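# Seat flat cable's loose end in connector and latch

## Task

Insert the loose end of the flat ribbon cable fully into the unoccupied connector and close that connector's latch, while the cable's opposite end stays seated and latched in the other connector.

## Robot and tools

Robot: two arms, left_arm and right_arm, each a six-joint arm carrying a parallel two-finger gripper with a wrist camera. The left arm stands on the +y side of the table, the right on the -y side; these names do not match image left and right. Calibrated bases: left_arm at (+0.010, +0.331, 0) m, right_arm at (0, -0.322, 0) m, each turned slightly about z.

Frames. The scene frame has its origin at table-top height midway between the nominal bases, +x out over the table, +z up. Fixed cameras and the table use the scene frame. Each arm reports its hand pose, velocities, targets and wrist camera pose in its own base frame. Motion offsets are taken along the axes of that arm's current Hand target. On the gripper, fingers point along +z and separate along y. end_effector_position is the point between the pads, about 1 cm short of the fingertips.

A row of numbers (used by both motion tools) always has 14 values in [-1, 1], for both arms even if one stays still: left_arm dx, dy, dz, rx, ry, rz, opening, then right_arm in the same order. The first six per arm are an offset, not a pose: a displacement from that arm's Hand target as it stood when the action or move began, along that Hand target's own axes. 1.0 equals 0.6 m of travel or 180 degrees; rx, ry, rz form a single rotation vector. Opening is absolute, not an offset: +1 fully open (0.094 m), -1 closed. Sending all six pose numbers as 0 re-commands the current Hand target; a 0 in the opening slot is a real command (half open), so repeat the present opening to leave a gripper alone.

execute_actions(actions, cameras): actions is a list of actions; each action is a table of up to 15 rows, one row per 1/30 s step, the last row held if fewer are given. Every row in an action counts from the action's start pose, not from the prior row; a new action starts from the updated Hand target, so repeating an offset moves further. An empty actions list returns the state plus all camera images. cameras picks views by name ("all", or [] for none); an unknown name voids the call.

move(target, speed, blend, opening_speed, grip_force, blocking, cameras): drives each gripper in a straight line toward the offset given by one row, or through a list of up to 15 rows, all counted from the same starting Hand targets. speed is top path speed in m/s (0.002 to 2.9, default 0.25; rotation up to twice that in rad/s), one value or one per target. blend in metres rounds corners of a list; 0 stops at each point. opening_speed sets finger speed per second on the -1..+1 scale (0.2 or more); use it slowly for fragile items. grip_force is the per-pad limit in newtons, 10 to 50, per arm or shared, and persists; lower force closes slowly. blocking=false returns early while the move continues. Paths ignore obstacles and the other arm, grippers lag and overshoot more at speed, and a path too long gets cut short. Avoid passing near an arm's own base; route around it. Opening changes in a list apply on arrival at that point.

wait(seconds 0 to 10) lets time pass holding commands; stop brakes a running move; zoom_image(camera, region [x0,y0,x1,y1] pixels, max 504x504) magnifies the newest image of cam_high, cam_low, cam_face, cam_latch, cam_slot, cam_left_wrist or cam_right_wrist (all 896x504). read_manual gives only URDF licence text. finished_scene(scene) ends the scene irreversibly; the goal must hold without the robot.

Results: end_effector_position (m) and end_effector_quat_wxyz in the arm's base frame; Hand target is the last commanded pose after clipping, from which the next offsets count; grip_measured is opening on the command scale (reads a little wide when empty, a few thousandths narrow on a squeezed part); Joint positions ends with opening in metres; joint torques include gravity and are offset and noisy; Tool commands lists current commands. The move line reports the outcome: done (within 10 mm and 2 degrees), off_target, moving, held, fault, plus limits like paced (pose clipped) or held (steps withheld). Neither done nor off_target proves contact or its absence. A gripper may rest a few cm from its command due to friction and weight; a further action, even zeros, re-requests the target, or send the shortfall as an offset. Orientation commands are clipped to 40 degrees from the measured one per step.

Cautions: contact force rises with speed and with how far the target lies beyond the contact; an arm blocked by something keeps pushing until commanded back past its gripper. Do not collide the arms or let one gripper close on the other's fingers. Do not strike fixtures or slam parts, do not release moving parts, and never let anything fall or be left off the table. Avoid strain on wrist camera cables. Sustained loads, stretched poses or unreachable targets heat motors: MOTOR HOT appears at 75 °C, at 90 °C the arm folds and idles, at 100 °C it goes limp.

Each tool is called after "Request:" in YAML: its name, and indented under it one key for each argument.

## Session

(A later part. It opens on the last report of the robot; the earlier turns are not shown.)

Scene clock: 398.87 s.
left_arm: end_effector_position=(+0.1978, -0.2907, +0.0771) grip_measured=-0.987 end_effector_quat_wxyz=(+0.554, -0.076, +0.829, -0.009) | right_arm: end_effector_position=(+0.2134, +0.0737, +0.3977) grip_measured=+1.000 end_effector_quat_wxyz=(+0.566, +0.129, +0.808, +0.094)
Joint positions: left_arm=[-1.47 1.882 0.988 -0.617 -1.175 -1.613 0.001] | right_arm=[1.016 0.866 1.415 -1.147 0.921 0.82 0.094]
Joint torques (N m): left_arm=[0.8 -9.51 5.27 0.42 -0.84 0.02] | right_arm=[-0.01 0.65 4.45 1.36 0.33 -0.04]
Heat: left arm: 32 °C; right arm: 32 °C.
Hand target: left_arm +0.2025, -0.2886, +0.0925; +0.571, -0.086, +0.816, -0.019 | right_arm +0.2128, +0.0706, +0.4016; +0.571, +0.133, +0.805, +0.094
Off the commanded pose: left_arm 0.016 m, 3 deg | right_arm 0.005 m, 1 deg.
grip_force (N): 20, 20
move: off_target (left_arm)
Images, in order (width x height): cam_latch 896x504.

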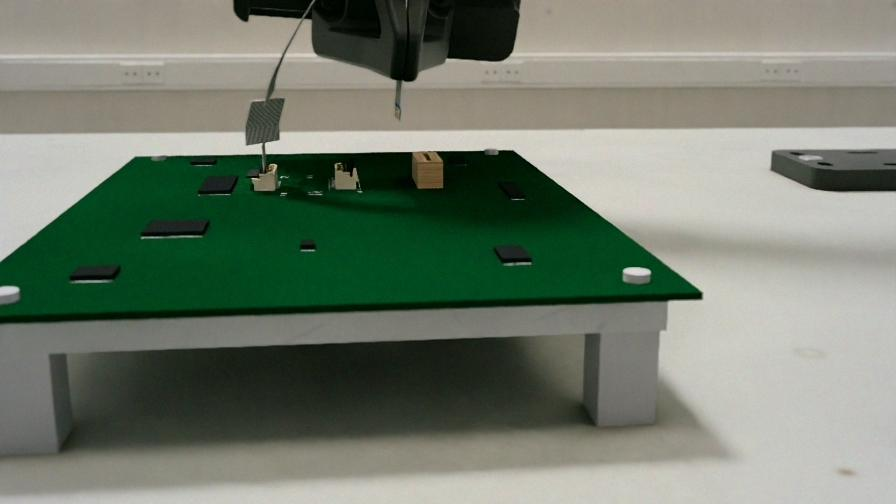

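Request:
move:
  target: [0.0113,-0.0265,-0.0247,0.007,-0.0064,0.0334,-1,0,0,0,0,0,0,1]
  speed: 0.08
  cameras: ["cam_latch","cam_slot","cam_face"]

Request:
zoom_image:
  camera: "cam_latch"
  region: [290, 90, 410, 200]

Request:
zoom_image:
  camera: "cam_slot"
  region: [380, 220, 560, 400]

Request:
zoom_image:
  camera: "cam_face"
  region: [420, 140, 540, 260]

Scene clock: 404.73 s.
left_arm: end_effector_position=(+0.1859, -0.3002, +0.0849) grip_measured=-0.987 end_effector_quat_wxyz=(+0.563, -0.040, +0.826, +0.000) | right_arm: end_effector_position=(+0.2134, +0.0737, +0.3977) grip_measured=+1.000 end_effector_quat_wxyz=(+0.566, +0.129, +0.808, +0.094)
Joint positions: left_arm=[-1.515 1.892 1.025 -0.685 -1.196 -1.598 0.001] | right_arm=[1.016 0.866 1.415 -1.147 0.921 0.82 0.094]
Joint torques (N m): left_arm=[-0.14 -5.72 8.95 0.2 -0.85 0.01] | right_arm=[0.01 0.65 4.46 1.36 0.33 -0.03]
Heat: left arm: 33 °C; right arm: 32 °C.
Hand target: left_arm +0.1882, -0.3064, +0.0934; +0.581, -0.037, +0.813, +0.003 | right_arm +0.2128, +0.0706, +0.4016; +0.571, +0.133, +0.805, +0.094
Off the commanded pose: left_arm 0.011 m, 3 deg | right_arm 0.005 m, 1 deg.
grip_force (N): 20, 20
move: off_target (left_arm)
Images, in order (width x height): cam_face 896x504, cam_latch 896x504, cam_slot 896x504.

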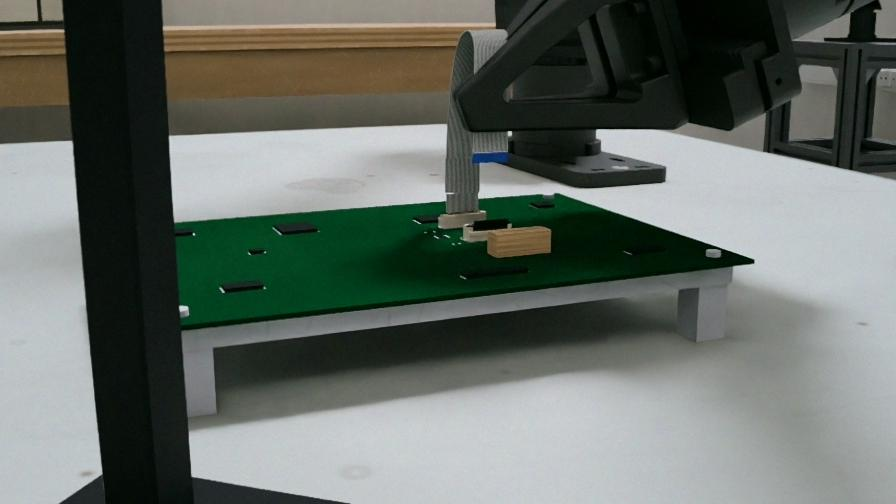

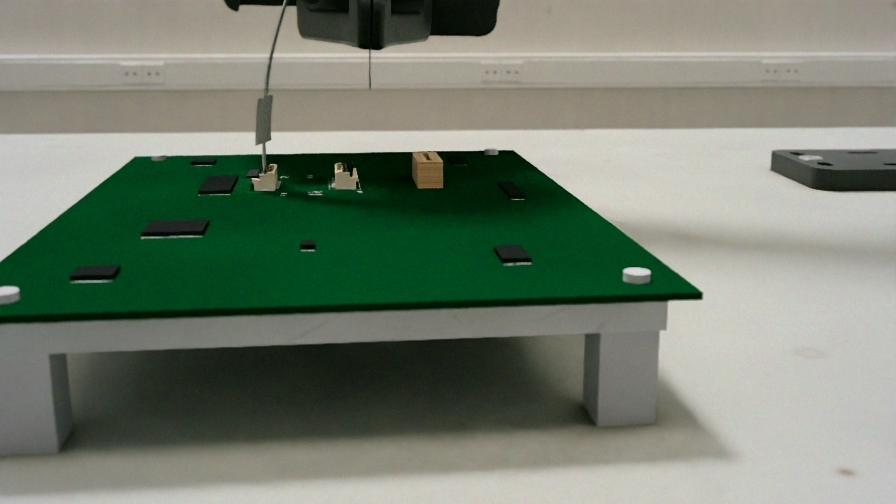

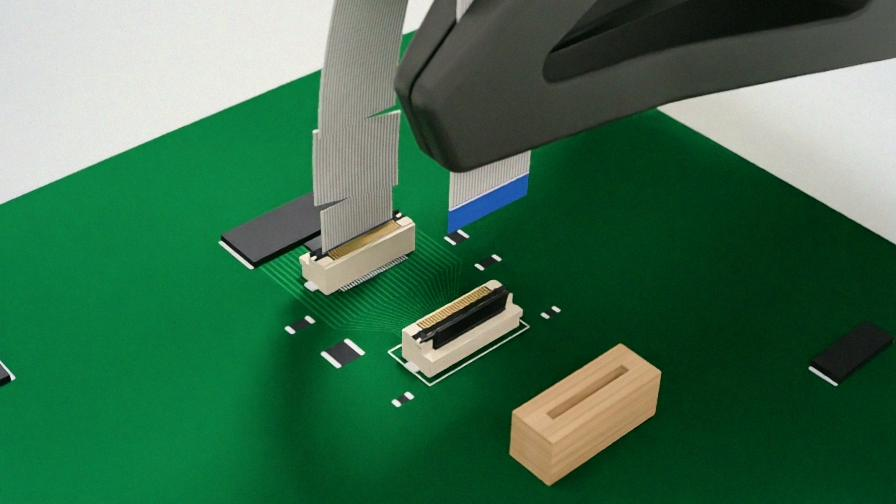

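Scaled by 4.200 from the camera's 896x504 image, which has a finer 1280x720 frame.

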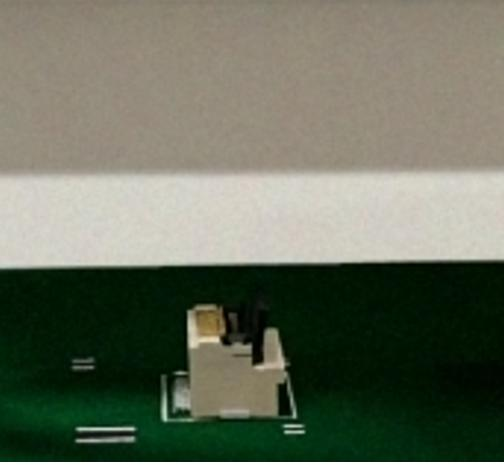

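Scaled by 2.800 from the camera's 896x504 image, which has a finer 1280x720 frame.

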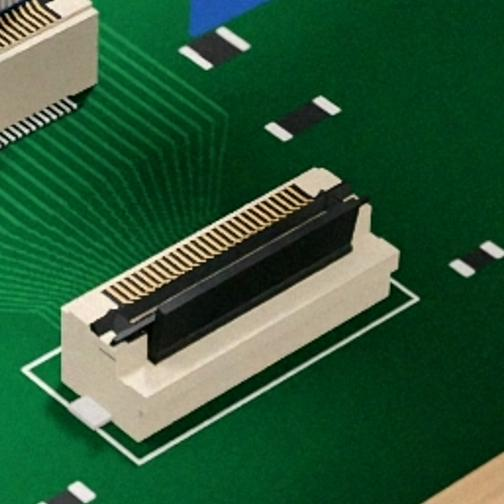

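Scaled by 4.200 from the camera's 896x504 image, which has a finer 1280x720 frame.

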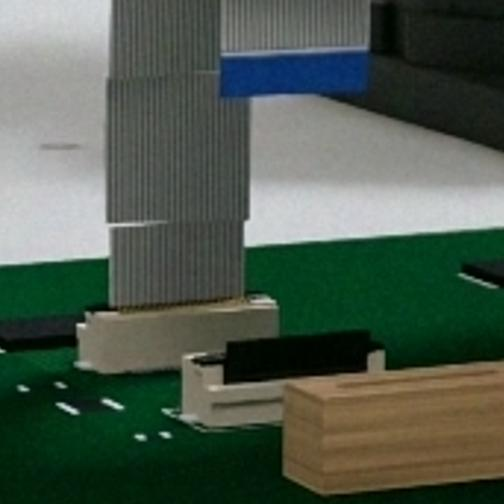

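Request:
move:
  target: [0.0108,-0.01,0.0029,-0.0013,-0.0004,0.004,-1,0,0,0,0,0,0,1]
  speed: 0.06
  cameras: ["cam_latch","cam_slot","cam_face"]

Request:
zoom_image:
  camera: "cam_latch"
  region: [290, 90, 410, 200]

Request:
zoom_image:
  camera: "cam_slot"
  region: [380, 220, 560, 400]

Request:
zoom_image:
  camera: "cam_face"
  region: [420, 140, 540, 260]

Scene clock: 408.80 s.
left_arm: end_effector_position=(+0.1864, -0.3061, +0.0792) grip_measured=-0.987 end_effector_quat_wxyz=(+0.564, -0.035, +0.825, +0.007) | right_arm: end_effector_position=(+0.2134, +0.0737, +0.3977) grip_measured=+1.000 end_effector_quat_wxyz=(+0.566, +0.129, +0.808, +0.094)
Joint positions: left_arm=[-1.515 1.933 1.053 -0.689 -1.198 -1.598 0.001] | right_arm=[1.016 0.866 1.415 -1.147 0.921 0.82 0.094]
Joint torques (N m): left_arm=[-0.38 -6.02 8.91 0.18 -0.86 0.01] | right_arm=[0.02 0.65 4.46 1.36 0.33 -0.03]
Heat: left arm: 32 °C; right arm: 32 °C.
Hand target: left_arm +0.1882, -0.3126, +0.0869; +0.581, -0.033, +0.813, +0.008 | right_arm +0.2128, +0.0706, +0.4016; +0.571, +0.133, +0.805, +0.094
Off the commanded pose: left_arm 0.010 m, 2 deg | right_arm 0.005 m, 1 deg.
grip_force (N): 20, 20
move: done
Images, in order (width x height): cam_face 896x504, cam_latch 896x504, cam_slot 896x504.

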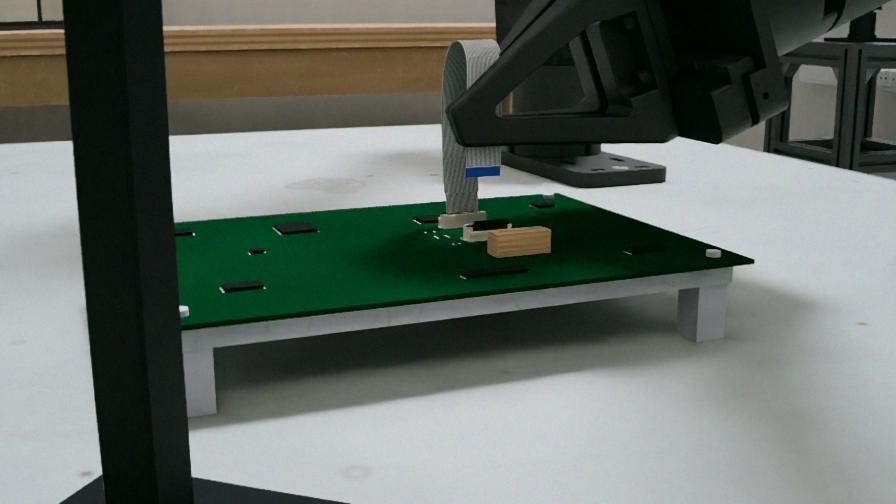

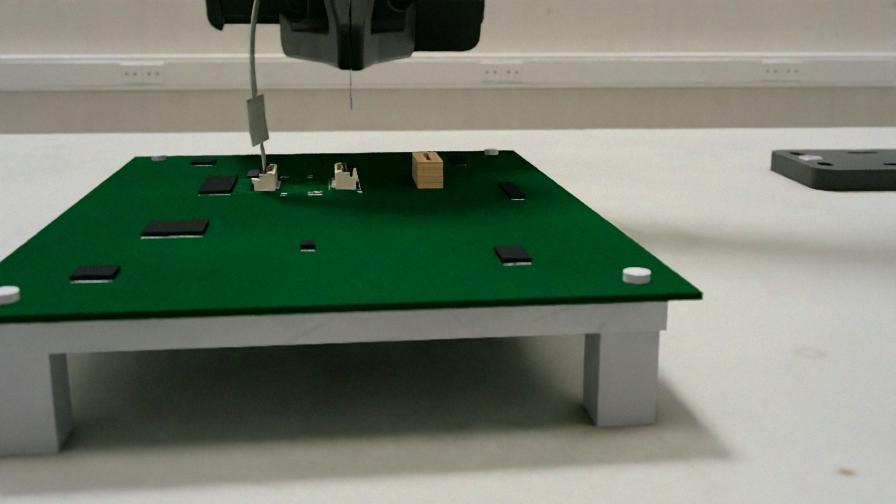

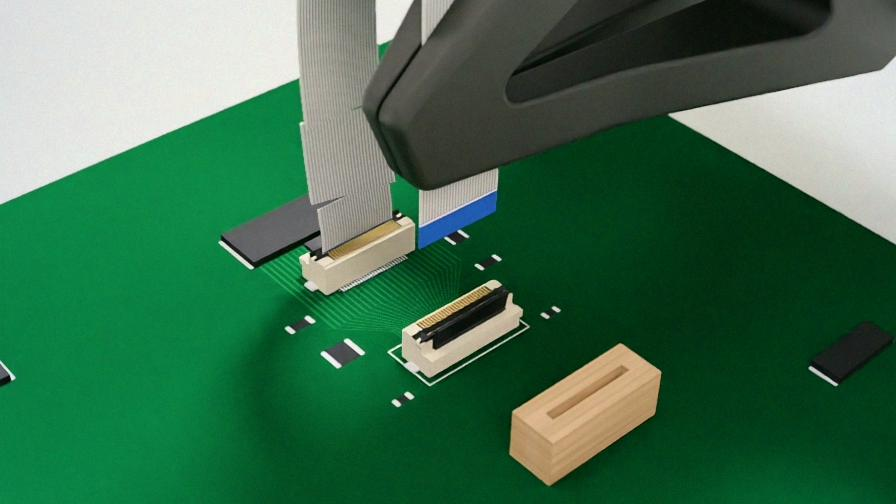

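Scaled by 4.200 from the camera's 896x504 image, which has a finer 1280x720 frame.

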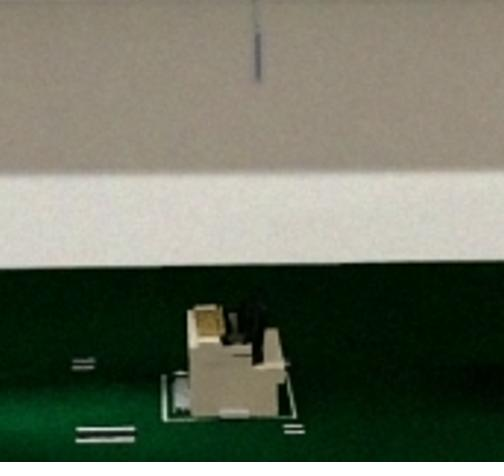

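Scaled by 2.800 from the camera's 896x504 image, which has a finer 1280x720 frame.

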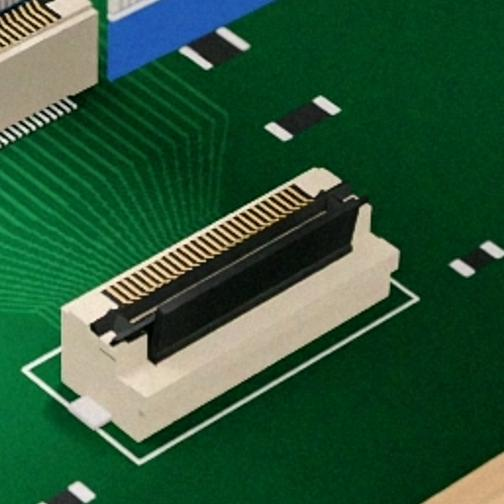

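Scaled by 4.200 from the camera's 896x504 image, which has a finer 1280x720 frame.

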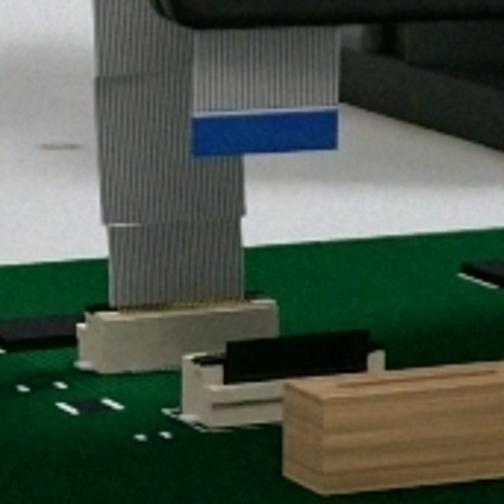

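Request:
move:
  target: [0.00195,-0.00255,-0.0048,0.0029,0.0002,0.001,-1,0,0,0,0,0,0,1]
  speed: 0.06
  cameras: ["cam_latch","cam_face"]

Request:
zoom_image:
  camera: "cam_latch"
  region: [290, 90, 410, 200]

Request:
zoom_image:
  camera: "cam_face"
  region: [420, 140, 540, 260]

Scene clock: 412.33 s.
left_arm: end_effector_position=(+0.1840, -0.3076, +0.0797) grip_measured=-0.988 end_effector_quat_wxyz=(+0.565, -0.031, +0.824, +0.005) | right_arm: end_effector_position=(+0.2134, +0.0737, +0.3977) grip_measured=+1.000 end_effector_quat_wxyz=(+0.566, +0.129, +0.808, +0.094)
Joint positions: left_arm=[-1.523 1.933 1.053 -0.69 -1.201 -1.598 0.001] | right_arm=[1.016 0.866 1.415 -1.147 0.921 0.82 0.094]
Joint torques (N m): left_arm=[-0.5 -5.94 8.72 0.17 -0.79 -0.02] | right_arm=[0.02 0.65 4.45 1.36 0.33 -0.04]
Heat: left arm: 32 °C; right arm: 32 °C.
Hand target: left_arm +0.1851, -0.3143, +0.0868; +0.581, -0.029, +0.813, +0.005 | right_arm +0.2128, +0.0706, +0.4016; +0.571, +0.133, +0.805, +0.094
Off the commanded pose: left_arm 0.010 m, 2 deg | right_arm 0.005 m, 1 deg.
grip_force (N): 20, 20
move: done
Images, in order (width x height): cam_face 896x504, cam_latch 896x504.

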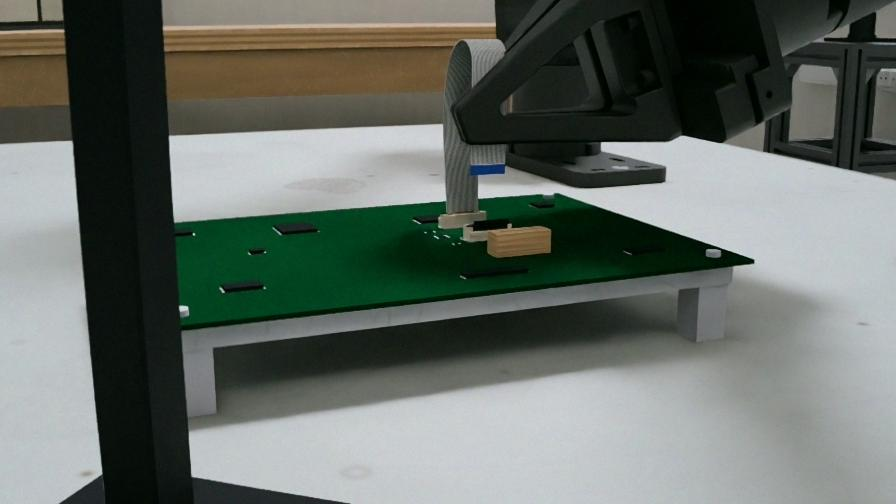

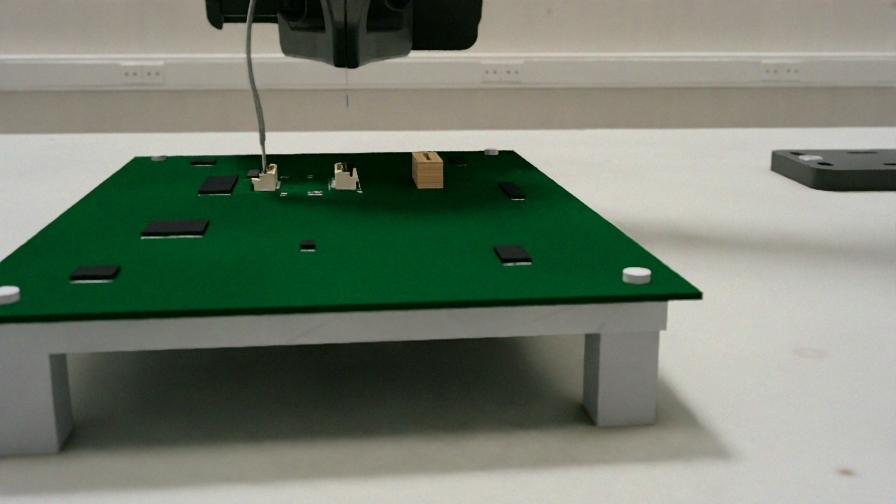

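Scaled by 4.200 from the camera's 896x504 image, which has a finer 1280x720 frame.

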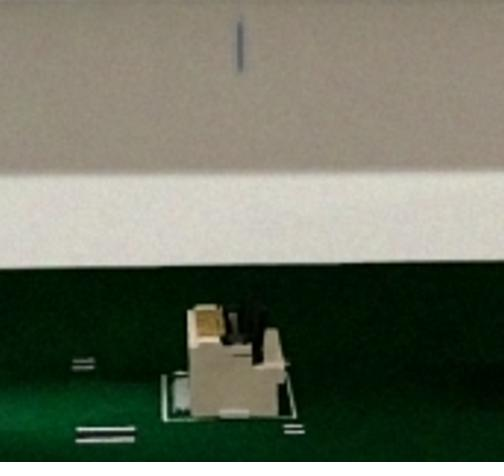

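Scaled by 4.200 from the camera's 896x504 image, which has a finer 1280x720 frame.

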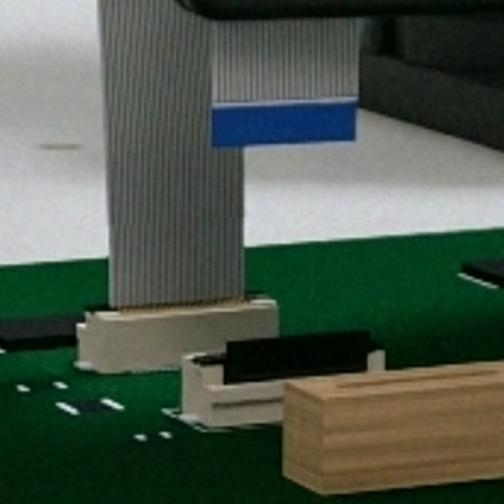

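Request:
move:
  target: [0.0158,0.002,0.0044,-0.0029,-0.001,0.0106,-1,0,0,0,0,0,0,1]
  speed: 0.06
  cameras: ["cam_latch","cam_face","cam_slot"]

Request:
zoom_image:
  camera: "cam_latch"
  region: [290, 90, 410, 200]

Request:
zoom_image:
  camera: "cam_face"
  region: [420, 140, 540, 260]

Request:
zoom_image:
  camera: "cam_slot"
  region: [380, 220, 560, 400]

Scene clock: 414.77 s.
left_arm: end_effector_position=(+0.1834, -0.3063, +0.0699) grip_measured=-0.988 end_effector_quat_wxyz=(+0.566, -0.020, +0.824, +0.019) | right_arm: end_effector_position=(+0.2134, +0.0737, +0.3977) grip_measured=+1.000 end_effector_quat_wxyz=(+0.566, +0.129, +0.808, +0.094)
Joint positions: left_arm=[-1.526 1.967 1.053 -0.691 -1.204 -1.598 0.001] | right_arm=[1.016 0.866 1.415 -1.147 0.921 0.82 0.094]
Joint torques (N m): left_arm=[-0.55 -6.2 8.66 0.14 -0.82 -0.02] | right_arm=[-0.01 0.66 4.46 1.36 0.33 -0.04]
Heat: left arm: 32 °C; right arm: 32 °C.
Hand target: left_arm +0.1845, -0.3134, +0.0770; +0.582, -0.019, +0.813, +0.019 | right_arm +0.2128, +0.0706, +0.4016; +0.571, +0.133, +0.805, +0.094
Off the commanded pose: left_arm 0.010 m, 2 deg | right_arm 0.005 m, 1 deg.
grip_force (N): 20, 20
move: done
Images, in order (width x height): cam_face 896x504, cam_latch 896x504, cam_slot 896x504.

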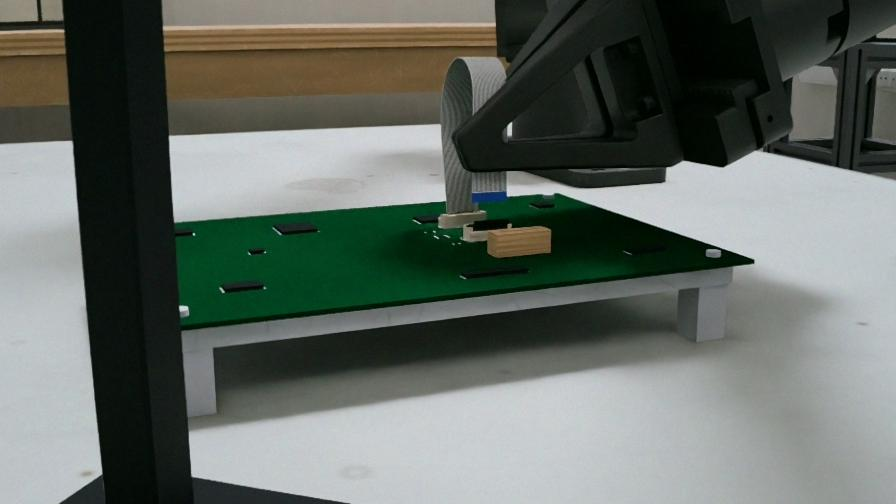

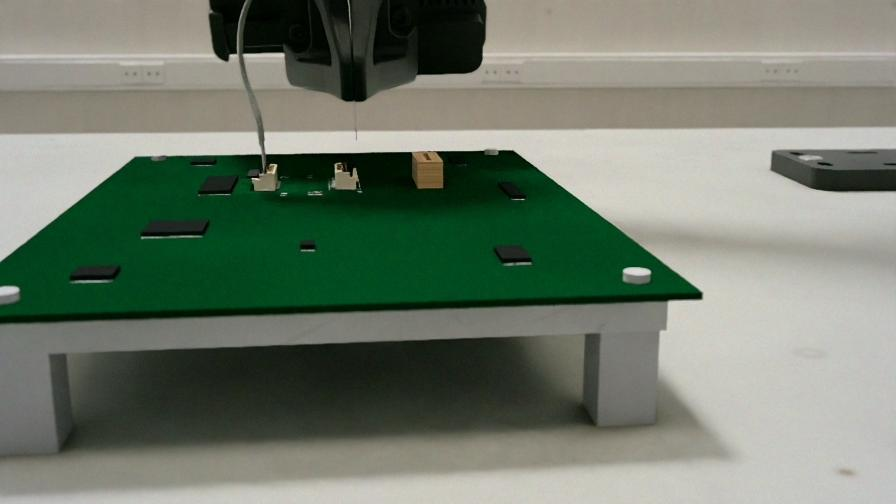

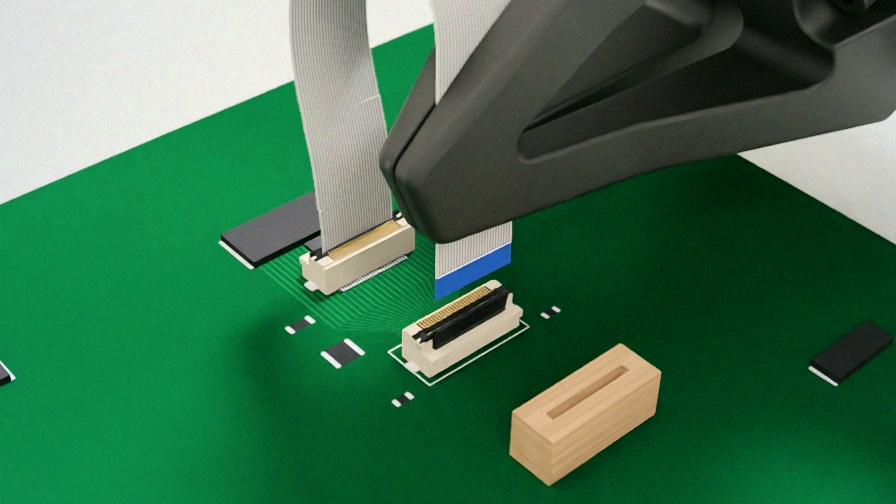

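Scaled by 4.200 from the camera's 896x504 image, which has a finer 1280x720 frame.

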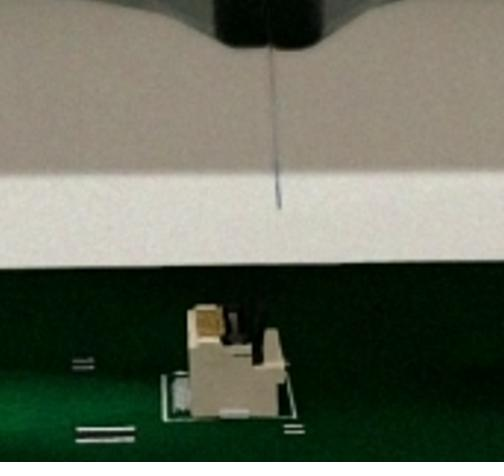

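Scaled by 4.200 from the camera's 896x504 image, which has a finer 1280x720 frame.

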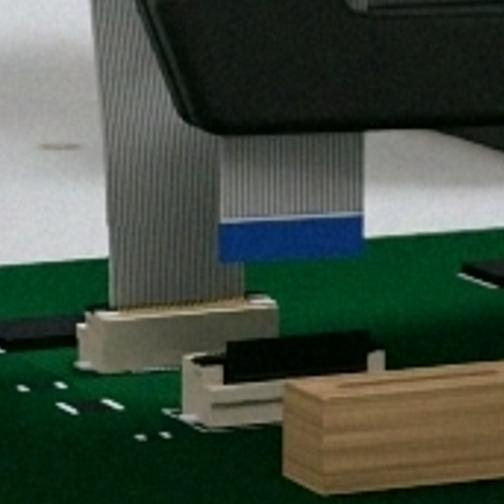

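Scaled by 2.800 from the camera's 896x504 image, which has a finer 1280x720 frame.

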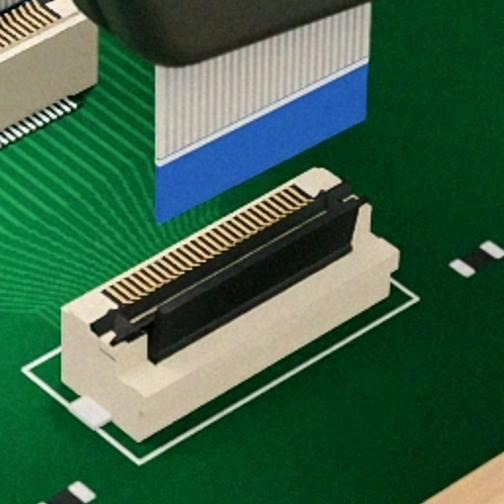

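Request:
move:
  target: [0.0015,-0.0173,-0.0008,0.0083,0.0023,-0.0225,-1,0,0,0,0,0,0,1]
  speed: 0.06
  cameras: ["cam_latch"]

Request:
zoom_image:
  camera: "cam_latch"
  region: [290, 90, 410, 200]

Scene clock: 421.40 s.
left_arm: end_effector_position=(+0.1837, -0.3121, +0.0699) grip_measured=-0.988 end_effector_quat_wxyz=(+0.566, -0.032, +0.823, +0.001) | right_arm: end_effector_position=(+0.2134, +0.0737, +0.3977) grip_measured=+1.000 end_effector_quat_wxyz=(+0.566, +0.129, +0.808, +0.094)
Joint positions: left_arm=[-1.526 1.967 1.053 -0.648 -1.204 -1.598 0.001] | right_arm=[1.016 0.866 1.415 -1.147 0.921 0.82 0.094]
Joint torques (N m): left_arm=[-0.59 -6.31 9.13 0.4 -0.76 -0.1] | right_arm=[0.01 0.65 4.45 1.36 0.33 -0.03]
Heat: left arm: 32 °C; right arm: 32 °C.
Hand target: left_arm +0.1843, -0.3238, +0.0762; +0.580, -0.040, +0.814, -0.013 | right_arm +0.2128, +0.0706, +0.4016; +0.571, +0.133, +0.805, +0.094
Off the commanded pose: left_arm 0.013 m, 3 deg | right_arm 0.005 m, 1 deg.
grip_force (N): 20, 20
move: off_target (left_arm)
Images, in order (width x height): cam_latch 896x504.

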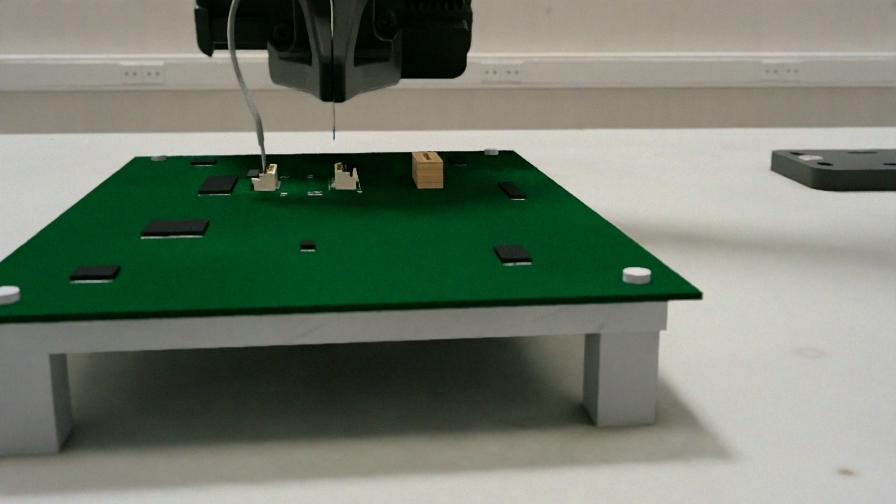

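Scaled by 4.200 from the camera's 896x504 image, which has a finer 1280x720 frame.

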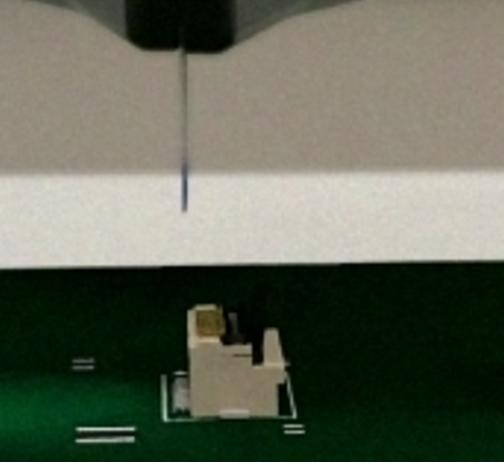

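Request:
move:
  target: [0.0122,0.0022,0.0046,-0.003,-0.0008,0.0082,-1,0,0,0,0,0,0,1]
  speed: 0.06
  cameras: ["cam_latch","cam_slot"]

Request:
zoom_image:
  camera: "cam_latch"
  region: [290, 90, 410, 200]

Request:
zoom_image:
  camera: "cam_slot"
  region: [380, 220, 560, 400]

Scene clock: 423.50 s.
left_arm: end_effector_position=(+0.1837, -0.3132, +0.0628) grip_measured=-0.988 end_effector_quat_wxyz=(+0.566, -0.027, +0.824, +0.009) | right_arm: end_effector_position=(+0.2134, +0.0737, +0.3977) grip_measured=+1.000 end_effector_quat_wxyz=(+0.566, +0.129, +0.808, +0.094)
Joint positions: left_arm=[-1.526 1.996 1.062 -0.647 -1.204 -1.598 0.001] | right_arm=[1.016 0.866 1.415 -1.147 0.921 0.82 0.094]
Joint torques (N m): left_arm=[-0.59 -6.3 8.24 0.34 -0.78 -0.07] | right_arm=[-0.02 0.65 4.45 1.35 0.33 -0.04]
Heat: left arm: 32 °C; right arm: 32 °C.
Hand target: left_arm +0.1845, -0.3230, +0.0683; +0.581, -0.032, +0.814, -0.001 | right_arm +0.2128, +0.0706, +0.4016; +0.571, +0.133, +0.805, +0.094
Off the commanded pose: left_arm 0.011 m, 2 deg | right_arm 0.005 m, 1 deg.
grip_force (N): 20, 20
move: off_target (left_arm)
Images, in order (width x height): cam_latch 896x504, cam_slot 896x504.

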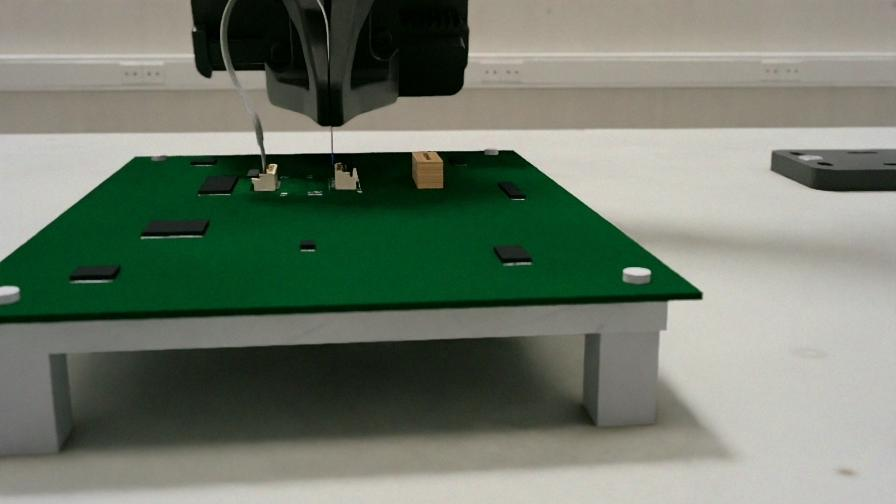

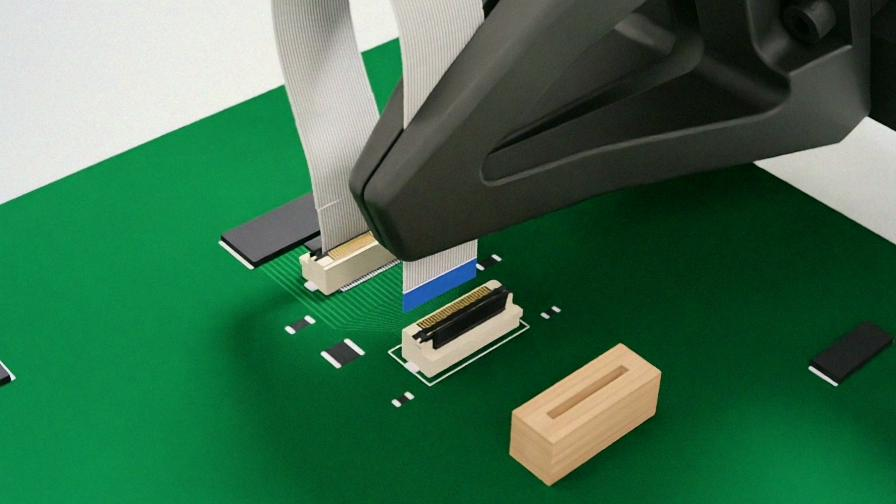

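Scaled by 4.200 from the camera's 896x504 image, which has a finer 1280x720 frame.

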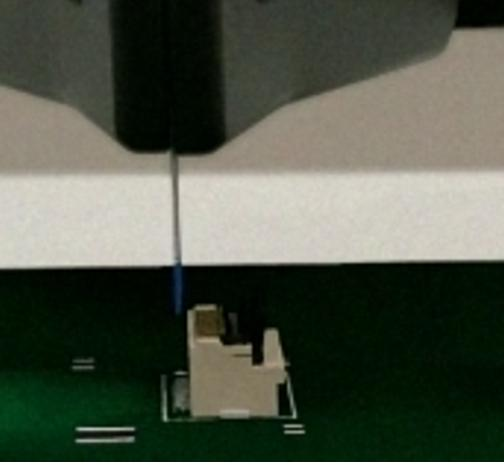

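Scaled by 2.800 from the camera's 896x504 image, which has a finer 1280x720 frame.

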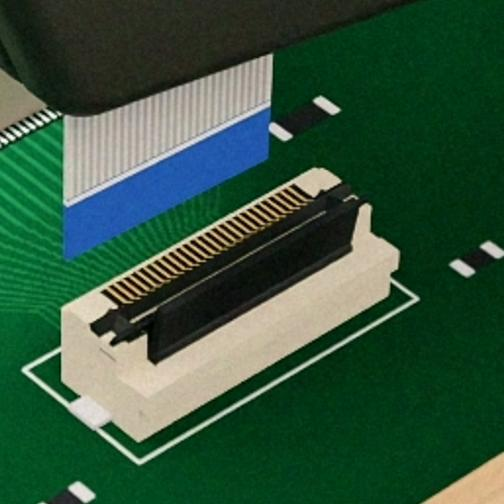

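Request:
move:
  target: [-0.0013,0.0154,0.0007,-0.0074,-0.002,0.0091,-1,0,0,0,0,0,0,1]
  speed: 0.06
  cameras: ["cam_latch","cam_slot"]

Request:
zoom_image:
  camera: "cam_latch"
  region: [290, 90, 410, 200]

Request:
zoom_image:
  camera: "cam_slot"
  region: [380, 220, 560, 400]

Scene clock: 427.37 s.
left_arm: end_effector_position=(+0.1836, -0.3088, +0.0631) grip_measured=-0.988 end_effector_quat_wxyz=(+0.567, -0.027, +0.823, +0.017) | right_arm: end_effector_position=(+0.2134, +0.0737, +0.3977) grip_measured=+1.000 end_effector_quat_wxyz=(+0.566, +0.129, +0.808, +0.094)
Joint positions: left_arm=[-1.526 1.996 1.062 -0.68 -1.205 -1.621 0.001] | right_arm=[1.016 0.866 1.415 -1.147 0.921 0.82 0.094]
Joint torques (N m): left_arm=[-0.32 -6.32 7.82 0.14 -0.78 -0.13] | right_arm=[-0.01 0.66 4.46 1.36 0.33 -0.04]
Heat: left arm: 32 °C; right arm: 32 °C.
Hand target: left_arm +0.1846, -0.3138, +0.0685; +0.583, -0.027, +0.812, +0.016 | right_arm +0.2128, +0.0706, +0.4016; +0.571, +0.133, +0.805, +0.094
Off the commanded pose: left_arm 0.007 m, 2 deg | right_arm 0.005 m, 1 deg.
grip_force (N): 20, 20
move: done
Images, in order (width x height): cam_latch 896x504, cam_slot 896x504.

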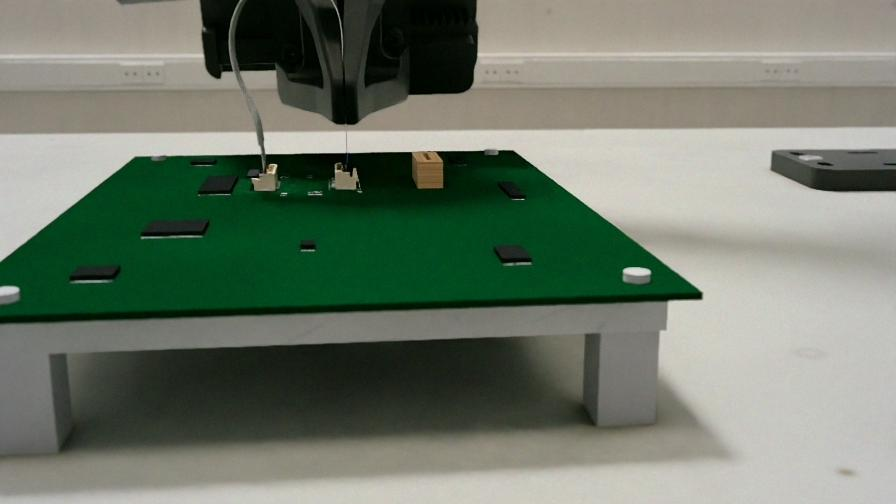

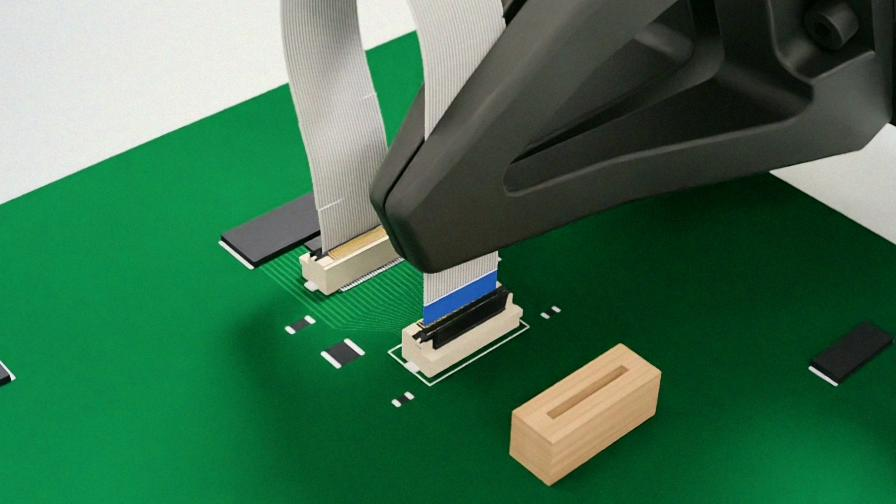

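Scaled by 4.200 from the camera's 896x504 image, which has a finer 1280x720 frame.

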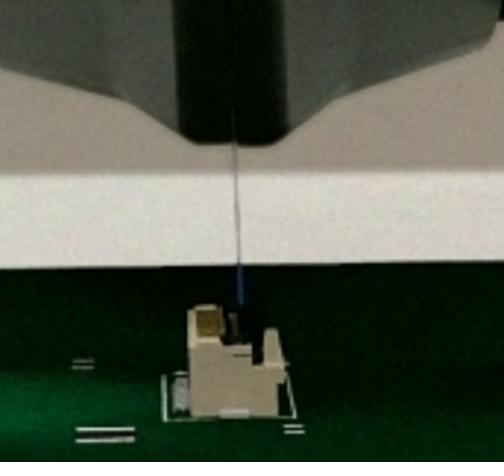

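Scaled by 2.800 from the camera's 896x504 image, which has a finer 1280x720 frame.

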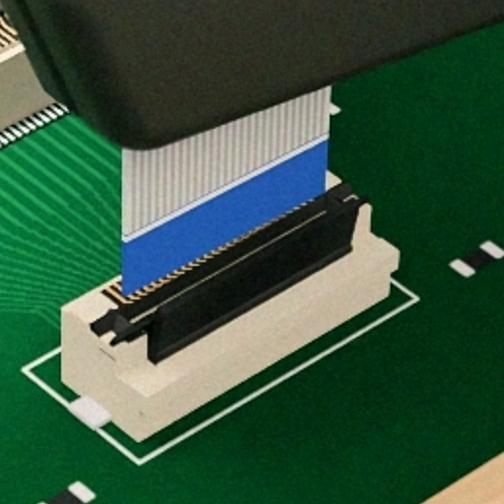

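Request:
move:
  target: [0,0,0,0,0,-0.0195,-1,0,0,0,0,0,0,1]
  speed: 0.06
  cameras: ["cam_latch"]

Request:
zoom_image:
  camera: "cam_latch"
  region: [290, 90, 410, 200]

Scene clock: 430.67 s.
left_arm: end_effector_position=(+0.1836, -0.3087, +0.0632) grip_measured=-0.988 end_effector_quat_wxyz=(+0.567, -0.053, +0.822, -0.001) | right_arm: end_effector_position=(+0.2134, +0.0737, +0.3977) grip_measured=+1.000 end_effector_quat_wxyz=(+0.566, +0.129, +0.808, +0.094)
Joint positions: left_arm=[-1.526 1.996 1.062 -0.68 -1.206 -1.684 0.001] | right_arm=[1.016 0.866 1.415 -1.147 0.921 0.82 0.094]
Joint torques (N m): left_arm=[-0.5 -6.19 8.02 0.13 -0.82 -0.12] | right_arm=[0.01 0.66 4.45 1.36 0.33 -0.04]
Heat: left arm: 32 °C; right arm: 32 °C.
Hand target: left_arm +0.1847, -0.3138, +0.0685; +0.583, -0.052, +0.811, -0.001 | right_arm +0.2128, +0.0706, +0.4016; +0.571, +0.133, +0.805, +0.094
Off the commanded pose: left_arm 0.007 m, 2 deg | right_arm 0.005 m, 1 deg.
grip_force (N): 20, 20
move: done
Images, in order (width x height): cam_latch 896x504.

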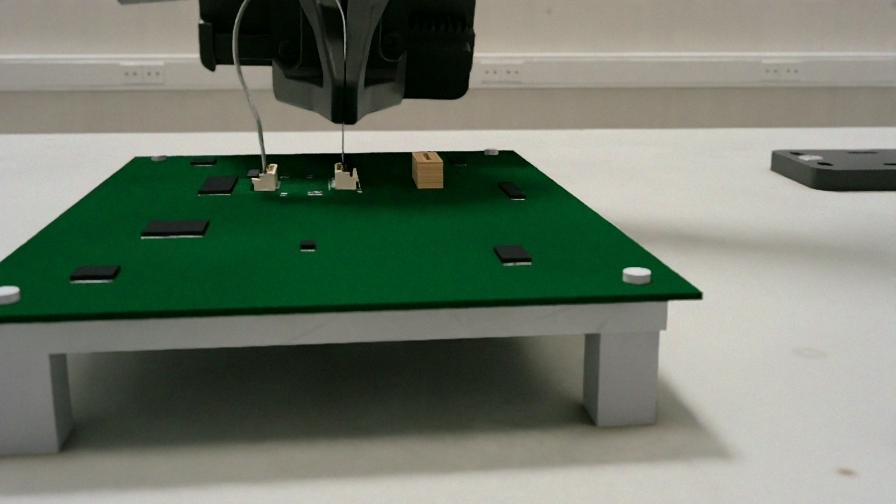

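Scaled by 4.200 from the camera's 896x504 image, which has a finer 1280x720 frame.

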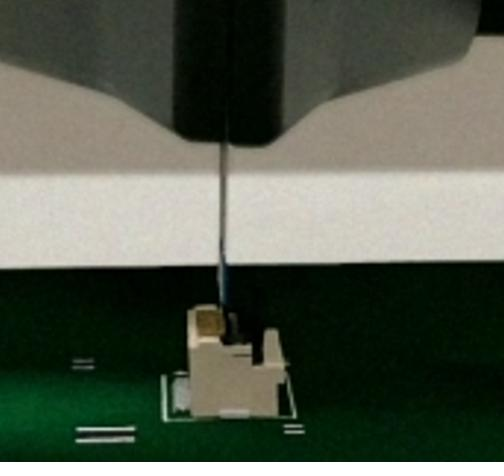

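Request:
move:
  target: [0.0046,0.0008,0.0017,-0.0011,-0.0003,0.0031,-1,0,0,0,0,0,0,1]
  speed: 0.05
  cameras: ["cam_latch","cam_slot"]

Request:
zoom_image:
  camera: "cam_latch"
  region: [325, 130, 385, 190]

Request:
zoom_image:
  camera: "cam_slot"
  region: [400, 270, 540, 390]

Scene clock: 432.37 s.
left_arm: end_effector_position=(+0.1838, -0.3079, +0.0609) grip_measured=-0.988 end_effector_quat_wxyz=(+0.569, -0.050, +0.821, +0.003) | right_arm: end_effector_position=(+0.2134, +0.0737, +0.3977) grip_measured=+1.000 end_effector_quat_wxyz=(+0.566, +0.129, +0.808, +0.094)
Joint positions: left_arm=[-1.526 2.006 1.062 -0.682 -1.209 -1.685 0.001] | right_arm=[1.016 0.866 1.415 -1.147 0.921 0.82 0.094]
Joint torques (N m): left_arm=[-0.43 -6.11 8.05 0.1 -0.79 -0.1] | right_arm=[-0.01 0.65 4.45 1.36 0.33 -0.03]
Heat: left arm: 32 °C; right arm: 32 °C.
Hand target: left_arm +0.1847, -0.3134, +0.0655; +0.583, -0.049, +0.811, +0.003 | right_arm +0.2128, +0.0706, +0.4016; +0.571, +0.133, +0.805, +0.094
Off the commanded pose: left_arm 0.007 m, 2 deg | right_arm 0.005 m, 1 deg.
grip_force (N): 20, 20
move: done
Images, in order (width x height): cam_latch 896x504, cam_slot 896x504.

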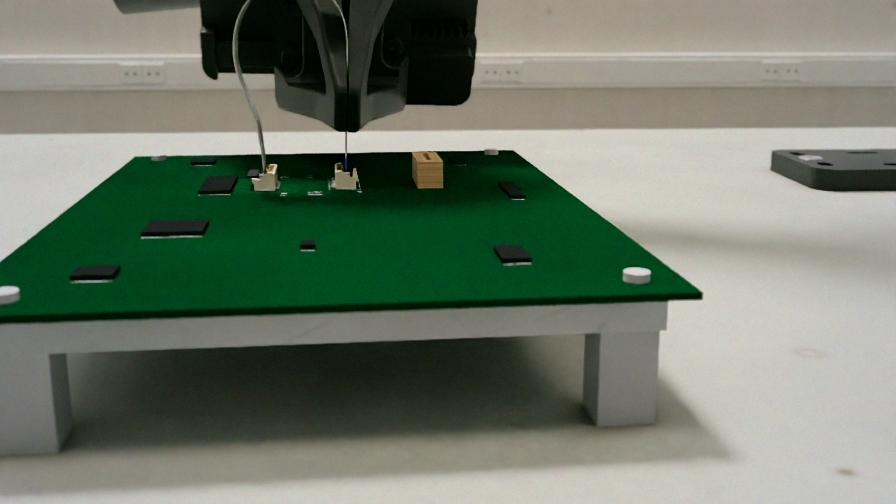

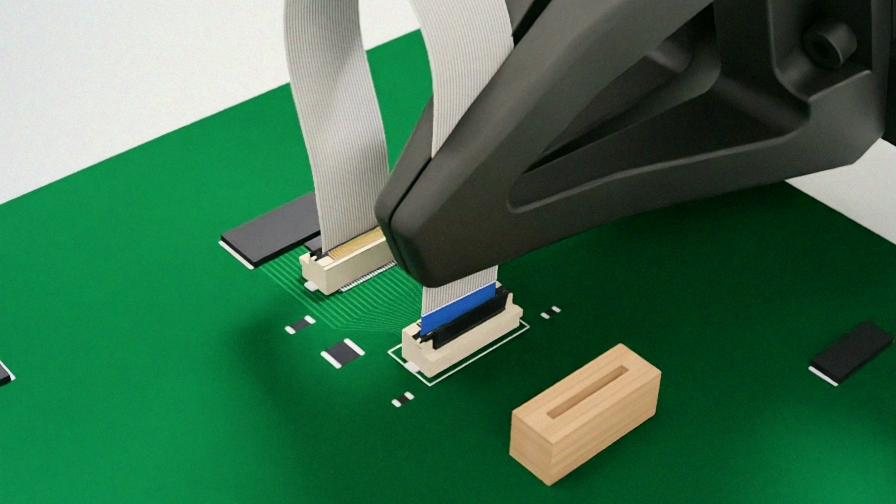

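Scaled by 8.400 from the camera's 896x504 image, which has a finer 1280x720 frame.

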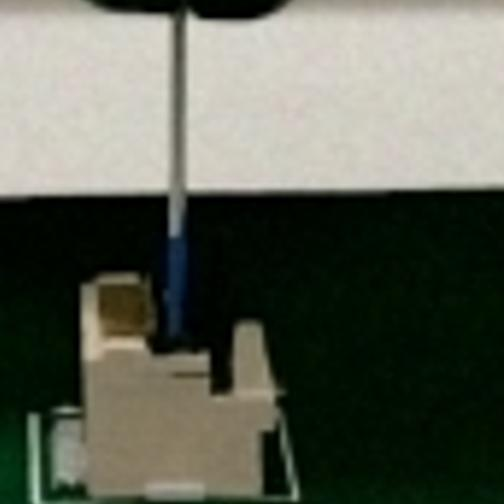

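Scaled by 3.600 from the camera's 896x504 image, which has a finer 1280x720 frame.

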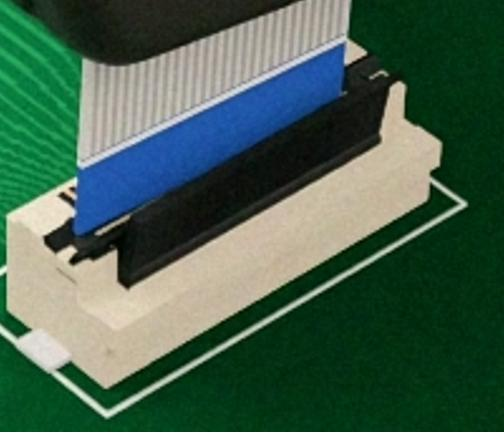

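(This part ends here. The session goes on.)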